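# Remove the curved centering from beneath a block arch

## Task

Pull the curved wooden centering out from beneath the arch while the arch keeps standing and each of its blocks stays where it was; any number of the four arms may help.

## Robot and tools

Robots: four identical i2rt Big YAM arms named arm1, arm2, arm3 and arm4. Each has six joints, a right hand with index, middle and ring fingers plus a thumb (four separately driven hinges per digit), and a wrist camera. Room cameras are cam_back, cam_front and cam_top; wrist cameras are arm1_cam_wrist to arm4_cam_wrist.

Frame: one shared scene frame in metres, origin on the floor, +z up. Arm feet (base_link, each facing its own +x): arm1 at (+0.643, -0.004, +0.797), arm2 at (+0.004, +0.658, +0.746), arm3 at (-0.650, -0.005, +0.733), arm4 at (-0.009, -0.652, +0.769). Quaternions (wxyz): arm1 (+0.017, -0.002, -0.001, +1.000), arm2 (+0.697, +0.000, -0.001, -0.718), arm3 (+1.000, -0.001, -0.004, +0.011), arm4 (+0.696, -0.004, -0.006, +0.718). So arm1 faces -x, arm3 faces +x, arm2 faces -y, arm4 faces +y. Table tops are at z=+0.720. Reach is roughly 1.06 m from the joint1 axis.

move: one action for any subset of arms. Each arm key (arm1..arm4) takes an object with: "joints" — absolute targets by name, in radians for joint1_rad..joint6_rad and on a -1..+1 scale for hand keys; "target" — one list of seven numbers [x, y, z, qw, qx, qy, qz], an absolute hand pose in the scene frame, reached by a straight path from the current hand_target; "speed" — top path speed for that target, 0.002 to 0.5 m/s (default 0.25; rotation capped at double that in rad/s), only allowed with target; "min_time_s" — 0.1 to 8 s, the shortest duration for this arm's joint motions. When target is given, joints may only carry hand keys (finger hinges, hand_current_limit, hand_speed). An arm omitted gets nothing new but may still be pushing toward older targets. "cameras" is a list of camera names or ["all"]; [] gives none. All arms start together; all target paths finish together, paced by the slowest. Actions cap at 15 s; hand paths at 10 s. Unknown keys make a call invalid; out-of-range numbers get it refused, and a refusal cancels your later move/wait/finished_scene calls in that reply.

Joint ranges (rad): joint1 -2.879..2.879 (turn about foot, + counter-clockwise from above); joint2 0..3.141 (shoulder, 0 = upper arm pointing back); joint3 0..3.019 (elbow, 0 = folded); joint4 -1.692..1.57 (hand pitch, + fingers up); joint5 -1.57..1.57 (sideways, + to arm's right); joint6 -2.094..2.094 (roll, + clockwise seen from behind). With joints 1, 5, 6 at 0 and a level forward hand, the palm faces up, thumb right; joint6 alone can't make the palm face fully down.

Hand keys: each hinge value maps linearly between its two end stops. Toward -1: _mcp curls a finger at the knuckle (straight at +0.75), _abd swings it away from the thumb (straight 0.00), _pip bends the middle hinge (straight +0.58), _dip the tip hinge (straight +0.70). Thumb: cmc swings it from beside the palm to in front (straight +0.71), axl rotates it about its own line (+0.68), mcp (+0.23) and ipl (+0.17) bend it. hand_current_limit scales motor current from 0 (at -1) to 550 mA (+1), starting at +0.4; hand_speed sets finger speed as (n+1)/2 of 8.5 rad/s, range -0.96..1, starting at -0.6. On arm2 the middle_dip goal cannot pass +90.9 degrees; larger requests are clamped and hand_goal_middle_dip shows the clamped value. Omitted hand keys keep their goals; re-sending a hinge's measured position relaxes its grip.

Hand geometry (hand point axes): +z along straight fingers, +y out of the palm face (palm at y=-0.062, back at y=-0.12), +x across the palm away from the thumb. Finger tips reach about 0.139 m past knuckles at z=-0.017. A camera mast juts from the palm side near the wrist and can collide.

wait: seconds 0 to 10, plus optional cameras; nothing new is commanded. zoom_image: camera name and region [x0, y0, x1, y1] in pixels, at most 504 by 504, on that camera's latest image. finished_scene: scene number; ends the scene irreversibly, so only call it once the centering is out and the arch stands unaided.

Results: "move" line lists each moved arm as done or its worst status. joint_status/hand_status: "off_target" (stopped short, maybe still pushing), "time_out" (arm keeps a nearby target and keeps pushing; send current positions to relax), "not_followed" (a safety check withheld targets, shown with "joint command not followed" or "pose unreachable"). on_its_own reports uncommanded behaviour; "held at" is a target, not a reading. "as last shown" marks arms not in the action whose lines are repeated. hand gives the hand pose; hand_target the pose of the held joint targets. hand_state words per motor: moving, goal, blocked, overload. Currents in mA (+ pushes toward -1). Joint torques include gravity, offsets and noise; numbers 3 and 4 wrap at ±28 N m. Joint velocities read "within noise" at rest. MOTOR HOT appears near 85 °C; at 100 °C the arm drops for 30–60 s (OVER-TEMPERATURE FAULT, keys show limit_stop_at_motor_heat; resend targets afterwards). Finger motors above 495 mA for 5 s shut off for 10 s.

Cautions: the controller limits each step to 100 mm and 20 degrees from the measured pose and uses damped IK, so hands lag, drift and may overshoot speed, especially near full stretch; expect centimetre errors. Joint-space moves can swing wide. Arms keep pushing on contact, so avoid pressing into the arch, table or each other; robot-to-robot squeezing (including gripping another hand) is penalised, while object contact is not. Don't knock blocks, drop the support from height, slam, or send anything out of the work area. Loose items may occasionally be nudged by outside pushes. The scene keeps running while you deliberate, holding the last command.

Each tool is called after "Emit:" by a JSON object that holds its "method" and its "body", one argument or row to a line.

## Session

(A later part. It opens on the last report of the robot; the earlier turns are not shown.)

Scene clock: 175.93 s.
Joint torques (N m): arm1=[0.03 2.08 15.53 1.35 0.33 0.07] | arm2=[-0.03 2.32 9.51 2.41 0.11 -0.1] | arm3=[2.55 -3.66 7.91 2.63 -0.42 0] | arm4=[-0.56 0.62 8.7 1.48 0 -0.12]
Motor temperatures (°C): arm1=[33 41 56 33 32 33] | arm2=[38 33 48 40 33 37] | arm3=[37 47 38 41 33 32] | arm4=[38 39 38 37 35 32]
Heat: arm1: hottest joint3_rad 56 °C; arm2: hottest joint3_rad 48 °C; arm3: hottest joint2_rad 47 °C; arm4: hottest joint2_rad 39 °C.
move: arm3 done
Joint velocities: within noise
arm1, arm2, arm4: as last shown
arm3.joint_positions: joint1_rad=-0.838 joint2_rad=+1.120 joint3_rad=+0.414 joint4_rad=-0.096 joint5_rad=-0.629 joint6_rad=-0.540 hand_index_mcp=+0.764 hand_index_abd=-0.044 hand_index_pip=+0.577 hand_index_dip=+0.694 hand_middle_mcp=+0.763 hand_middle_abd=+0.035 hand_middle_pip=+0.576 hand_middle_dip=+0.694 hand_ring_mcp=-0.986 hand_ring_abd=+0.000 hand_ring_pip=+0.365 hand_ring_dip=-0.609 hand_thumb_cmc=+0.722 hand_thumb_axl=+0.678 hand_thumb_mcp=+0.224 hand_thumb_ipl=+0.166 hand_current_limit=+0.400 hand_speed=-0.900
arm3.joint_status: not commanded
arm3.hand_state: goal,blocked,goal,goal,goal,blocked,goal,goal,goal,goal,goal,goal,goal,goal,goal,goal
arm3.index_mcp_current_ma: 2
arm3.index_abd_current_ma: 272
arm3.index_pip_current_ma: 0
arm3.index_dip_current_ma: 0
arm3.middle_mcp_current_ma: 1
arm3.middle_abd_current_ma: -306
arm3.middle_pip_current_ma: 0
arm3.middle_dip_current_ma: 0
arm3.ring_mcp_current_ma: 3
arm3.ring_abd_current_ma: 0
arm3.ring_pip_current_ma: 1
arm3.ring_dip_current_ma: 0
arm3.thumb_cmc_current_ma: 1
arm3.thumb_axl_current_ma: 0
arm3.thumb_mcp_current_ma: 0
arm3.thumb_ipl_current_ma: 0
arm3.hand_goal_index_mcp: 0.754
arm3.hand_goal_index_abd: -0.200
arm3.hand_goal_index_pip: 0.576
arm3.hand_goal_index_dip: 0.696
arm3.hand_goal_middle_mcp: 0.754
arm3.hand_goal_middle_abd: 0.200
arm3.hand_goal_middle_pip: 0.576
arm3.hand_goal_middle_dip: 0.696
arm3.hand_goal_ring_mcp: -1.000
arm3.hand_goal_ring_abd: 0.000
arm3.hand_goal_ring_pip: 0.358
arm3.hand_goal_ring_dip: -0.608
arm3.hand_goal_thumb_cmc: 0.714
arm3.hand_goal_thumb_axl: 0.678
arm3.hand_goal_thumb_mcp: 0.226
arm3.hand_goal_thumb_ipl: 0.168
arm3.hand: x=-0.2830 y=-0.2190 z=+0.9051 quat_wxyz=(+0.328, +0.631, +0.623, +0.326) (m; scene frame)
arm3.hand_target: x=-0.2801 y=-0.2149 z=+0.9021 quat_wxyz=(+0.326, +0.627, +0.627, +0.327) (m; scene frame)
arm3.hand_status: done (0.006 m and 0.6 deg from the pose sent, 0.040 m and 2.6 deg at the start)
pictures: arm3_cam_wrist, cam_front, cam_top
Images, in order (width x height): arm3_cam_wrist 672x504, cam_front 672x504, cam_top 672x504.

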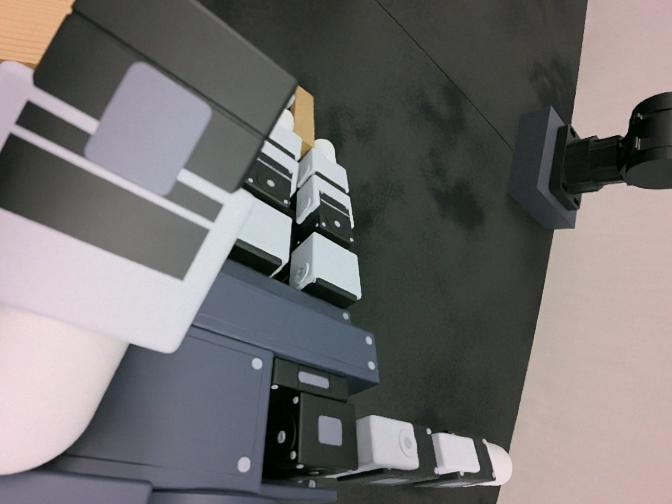

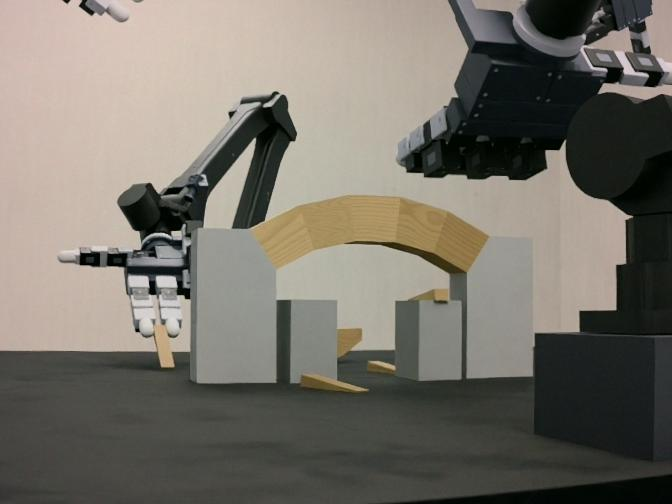

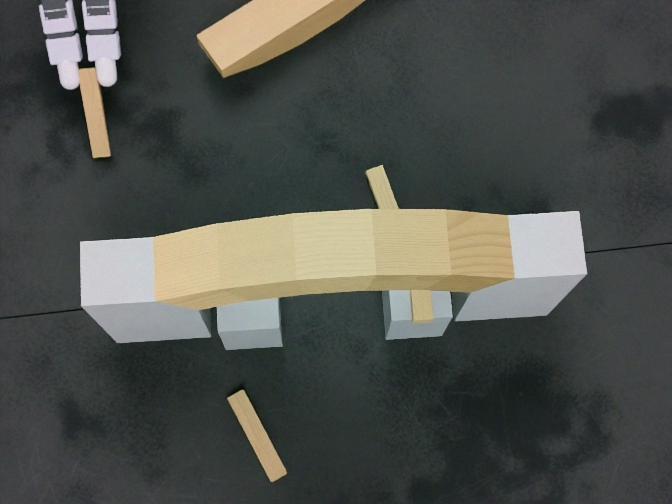

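Emit:
{"method": "move", "body": {
  "arm3": {"target": [-0.28, -0.215, 0.872, 0.3265, 0.6272, 0.6272, 0.3265], "speed": 0.06},
  "cameras": ["cam_front"]
}}

Emit:
{"method": "move", "body": {
  "arm3": {"joints": {"hand_index_abd": 0.0, "hand_middle_abd": 0.0}},
  "cameras": ["cam_top", "cam_front"]
}}

Scene clock: 177.30 s.
Joint torques (N m): arm1=[0.44 1.67 15.6 1.33 0.32 0.11] | arm2=[-0.09 2.32 9.5 2.4 0.11 -0.09] | arm3=[1.55 -4.72 6.91 2.52 -0.38 -0.05] | arm4=[-0.56 0.67 8.72 1.5 0 -0.11]
Motor temperatures (°C): arm1=[33 41 56 33 32 33] | arm2=[38 33 48 40 33 37] | arm3=[37 47 38 41 33 32] | arm4=[38 39 38 37 35 32]
Heat: arm1: hottest joint3_rad 56 °C; arm2: hottest joint3_rad 48 °C; arm3: hottest joint2_rad 47 °C; arm4: hottest joint2_rad 39 °C.
move: arm3 done
Joint velocities: within noise
arm1, arm2, arm4: as last shown
arm3.joint_positions: joint1_rad=-0.838 joint2_rad=+1.220 joint3_rad=+0.376 joint4_rad=+0.047 joint5_rad=-0.629 joint6_rad=-0.540 hand_index_mcp=+0.764 hand_index_abd=-0.044 hand_index_pip=+0.577 hand_index_dip=+0.694 hand_middle_mcp=+0.763 hand_middle_abd=+0.035 hand_middle_pip=+0.576 hand_middle_dip=+0.694 hand_ring_mcp=-0.986 hand_ring_abd=+0.000 hand_ring_pip=+0.365 hand_ring_dip=-0.609 hand_thumb_cmc=+0.722 hand_thumb_axl=+0.678 hand_thumb_mcp=+0.224 hand_thumb_ipl=+0.166 hand_current_limit=+0.400 hand_speed=-0.900
arm3.joint_status: not commanded
arm3.hand_state: goal,blocked,goal,goal,goal,blocked,goal,goal,goal,goal,goal,goal,goal,goal,goal,goal
arm3.index_mcp_current_ma: 2
arm3.index_abd_current_ma: 272
arm3.index_pip_current_ma: 0
arm3.index_dip_current_ma: 0
arm3.middle_mcp_current_ma: 1
arm3.middle_abd_current_ma: -306
arm3.middle_pip_current_ma: 0
arm3.middle_dip_current_ma: 0
arm3.ring_mcp_current_ma: 3
arm3.ring_abd_current_ma: 0
arm3.ring_pip_current_ma: 1
arm3.ring_dip_current_ma: 0
arm3.thumb_cmc_current_ma: 1
arm3.thumb_axl_current_ma: 0
arm3.thumb_mcp_current_ma: 0
arm3.thumb_ipl_current_ma: 0
arm3.hand_goal_index_mcp: 0.754
arm3.hand_goal_index_abd: -0.200
arm3.hand_goal_index_pip: 0.576
arm3.hand_goal_index_dip: 0.696
arm3.hand_goal_middle_mcp: 0.754
arm3.hand_goal_middle_abd: 0.200
arm3.hand_goal_middle_pip: 0.576
arm3.hand_goal_middle_dip: 0.696
arm3.hand_goal_ring_mcp: -1.000
arm3.hand_goal_ring_abd: 0.000
arm3.hand_goal_ring_pip: 0.358
arm3.hand_goal_ring_dip: -0.608
arm3.hand_goal_thumb_cmc: 0.714
arm3.hand_goal_thumb_axl: 0.678
arm3.hand_goal_thumb_mcp: 0.226
arm3.hand_goal_thumb_ipl: 0.168
arm3.hand: x=-0.2820 y=-0.2198 z=+0.8769 quat_wxyz=(+0.330, +0.630, +0.623, +0.326) (m; scene frame)
arm3.hand_target: x=-0.2801 y=-0.2149 z=+0.8722 quat_wxyz=(+0.327, +0.627, +0.627, +0.326) (m; scene frame)
arm3.hand_status: done (0.007 m and 0.7 deg from the pose sent, 0.033 m and 0.7 deg at the start)
pictures: cam_front
Images, in order (width x height): cam_front 672x504.

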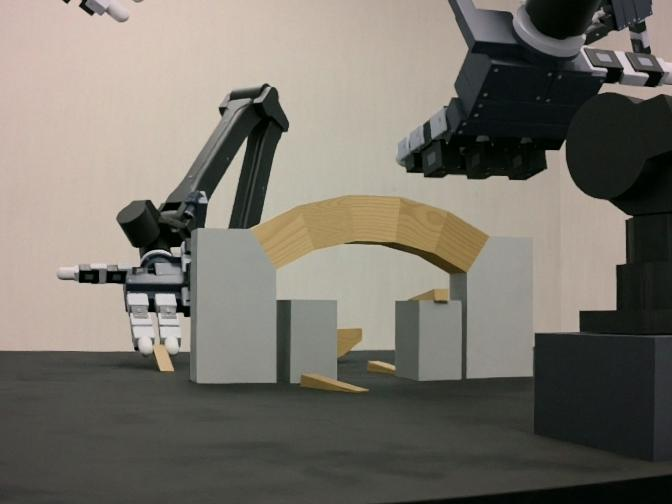

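Scene clock: 178.20 s.
Joint torques (N m): arm1=[-0.03 2.2 15.66 1.26 0.33 0.07] | arm2=[-0.15 2.32 9.52 2.4 0.11 -0.09] | arm3=[2.14 -3.66 6.97 2.51 -0.4 -0.03] | arm4=[-0.56 0.67 8.7 1.48 0 -0.12]
Motor temperatures (°C): arm1=[33 41 57 33 32 33] | arm2=[38 33 48 40 33 37] | arm3=[37 47 38 41 33 32] | arm4=[38 39 38 37 35 32]
Heat: arm1: hottest joint3_rad 57 °C; arm2: hottest joint3_rad 48 °C; arm3: hottest joint2_rad 47 °C; arm4: hottest joint2_rad 39 °C.
move: arm3 done
Joint velocities: within noise
arm1, arm2, arm4: as last shown
arm3.joint_positions: joint1_rad=-0.838 joint2_rad=+1.220 joint3_rad=+0.376 joint4_rad=+0.047 joint5_rad=-0.629 joint6_rad=-0.540 hand_index_mcp=+0.764 hand_index_abd=-0.003 hand_index_pip=+0.577 hand_index_dip=+0.694 hand_middle_mcp=+0.763 hand_middle_abd=+0.003 hand_middle_pip=+0.576 hand_middle_dip=+0.694 hand_ring_mcp=-0.986 hand_ring_abd=+0.000 hand_ring_pip=+0.365 hand_ring_dip=-0.609 hand_thumb_cmc=+0.722 hand_thumb_axl=+0.678 hand_thumb_mcp=+0.224 hand_thumb_ipl=+0.166 hand_current_limit=+0.400 hand_speed=-0.900
arm3.joint_status: all done
arm3.hand_state: goal,goal,goal,goal,goal,goal,goal,goal,goal,goal,goal,goal,goal,goal,goal,goal
arm3.index_mcp_current_ma: 2
arm3.index_abd_current_ma: 0
arm3.index_pip_current_ma: 0
arm3.index_dip_current_ma: 0
arm3.middle_mcp_current_ma: 1
arm3.middle_abd_current_ma: 0
arm3.middle_pip_current_ma: 0
arm3.middle_dip_current_ma: 0
arm3.ring_mcp_current_ma: 3
arm3.ring_abd_current_ma: 0
arm3.ring_pip_current_ma: 1
arm3.ring_dip_current_ma: 0
arm3.thumb_cmc_current_ma: 1
arm3.thumb_axl_current_ma: 0
arm3.thumb_mcp_current_ma: 0
arm3.thumb_ipl_current_ma: 0
arm3.hand_goal_index_mcp: 0.754
arm3.hand_goal_index_abd: 0.000
arm3.hand_goal_index_pip: 0.576
arm3.hand_goal_index_dip: 0.696
arm3.hand_goal_middle_mcp: 0.754
arm3.hand_goal_middle_abd: 0.000
arm3.hand_goal_middle_pip: 0.576
arm3.hand_goal_middle_dip: 0.696
arm3.hand_goal_ring_mcp: -1.000
arm3.hand_goal_ring_abd: 0.000
arm3.hand_goal_ring_pip: 0.358
arm3.hand_goal_ring_dip: -0.608
arm3.hand_goal_thumb_cmc: 0.714
arm3.hand_goal_thumb_axl: 0.678
arm3.hand_goal_thumb_mcp: 0.226
arm3.hand_goal_thumb_ipl: 0.168
arm3.hand: x=-0.2820 y=-0.2198 z=+0.8767 quat_wxyz=(+0.329, +0.630, +0.623, +0.326) (m; scene frame)
arm3.hand_target: x=-0.2801 y=-0.2149 z=+0.8721 quat_wxyz=(+0.326, +0.627, +0.627, +0.326) (m; scene frame)
arm3.hand_status: not commanded
pictures: cam_front, cam_top
Images, in order (width x height): cam_front 672x504, cam_top 672x504.

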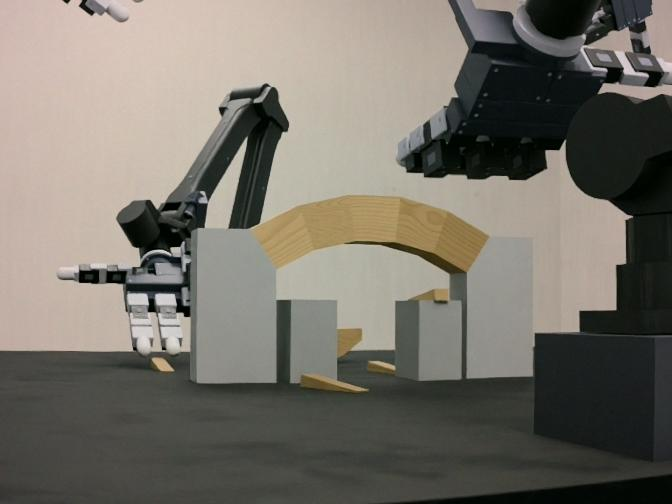

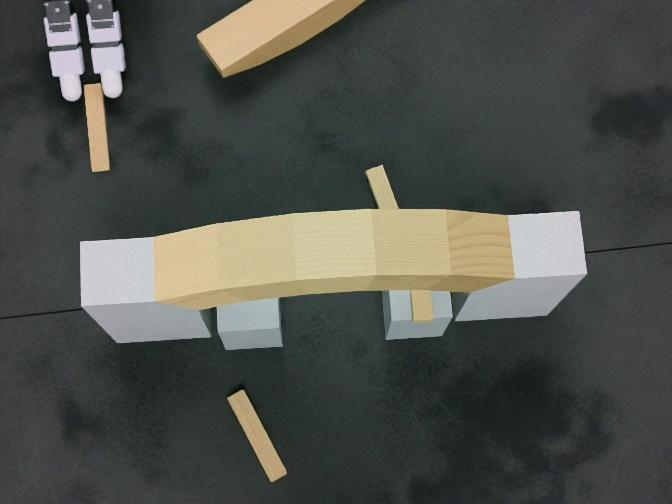

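Emit:
{"method": "finished_scene", "body": {
  "scene": 1
}}

The scene is finished: the task was done.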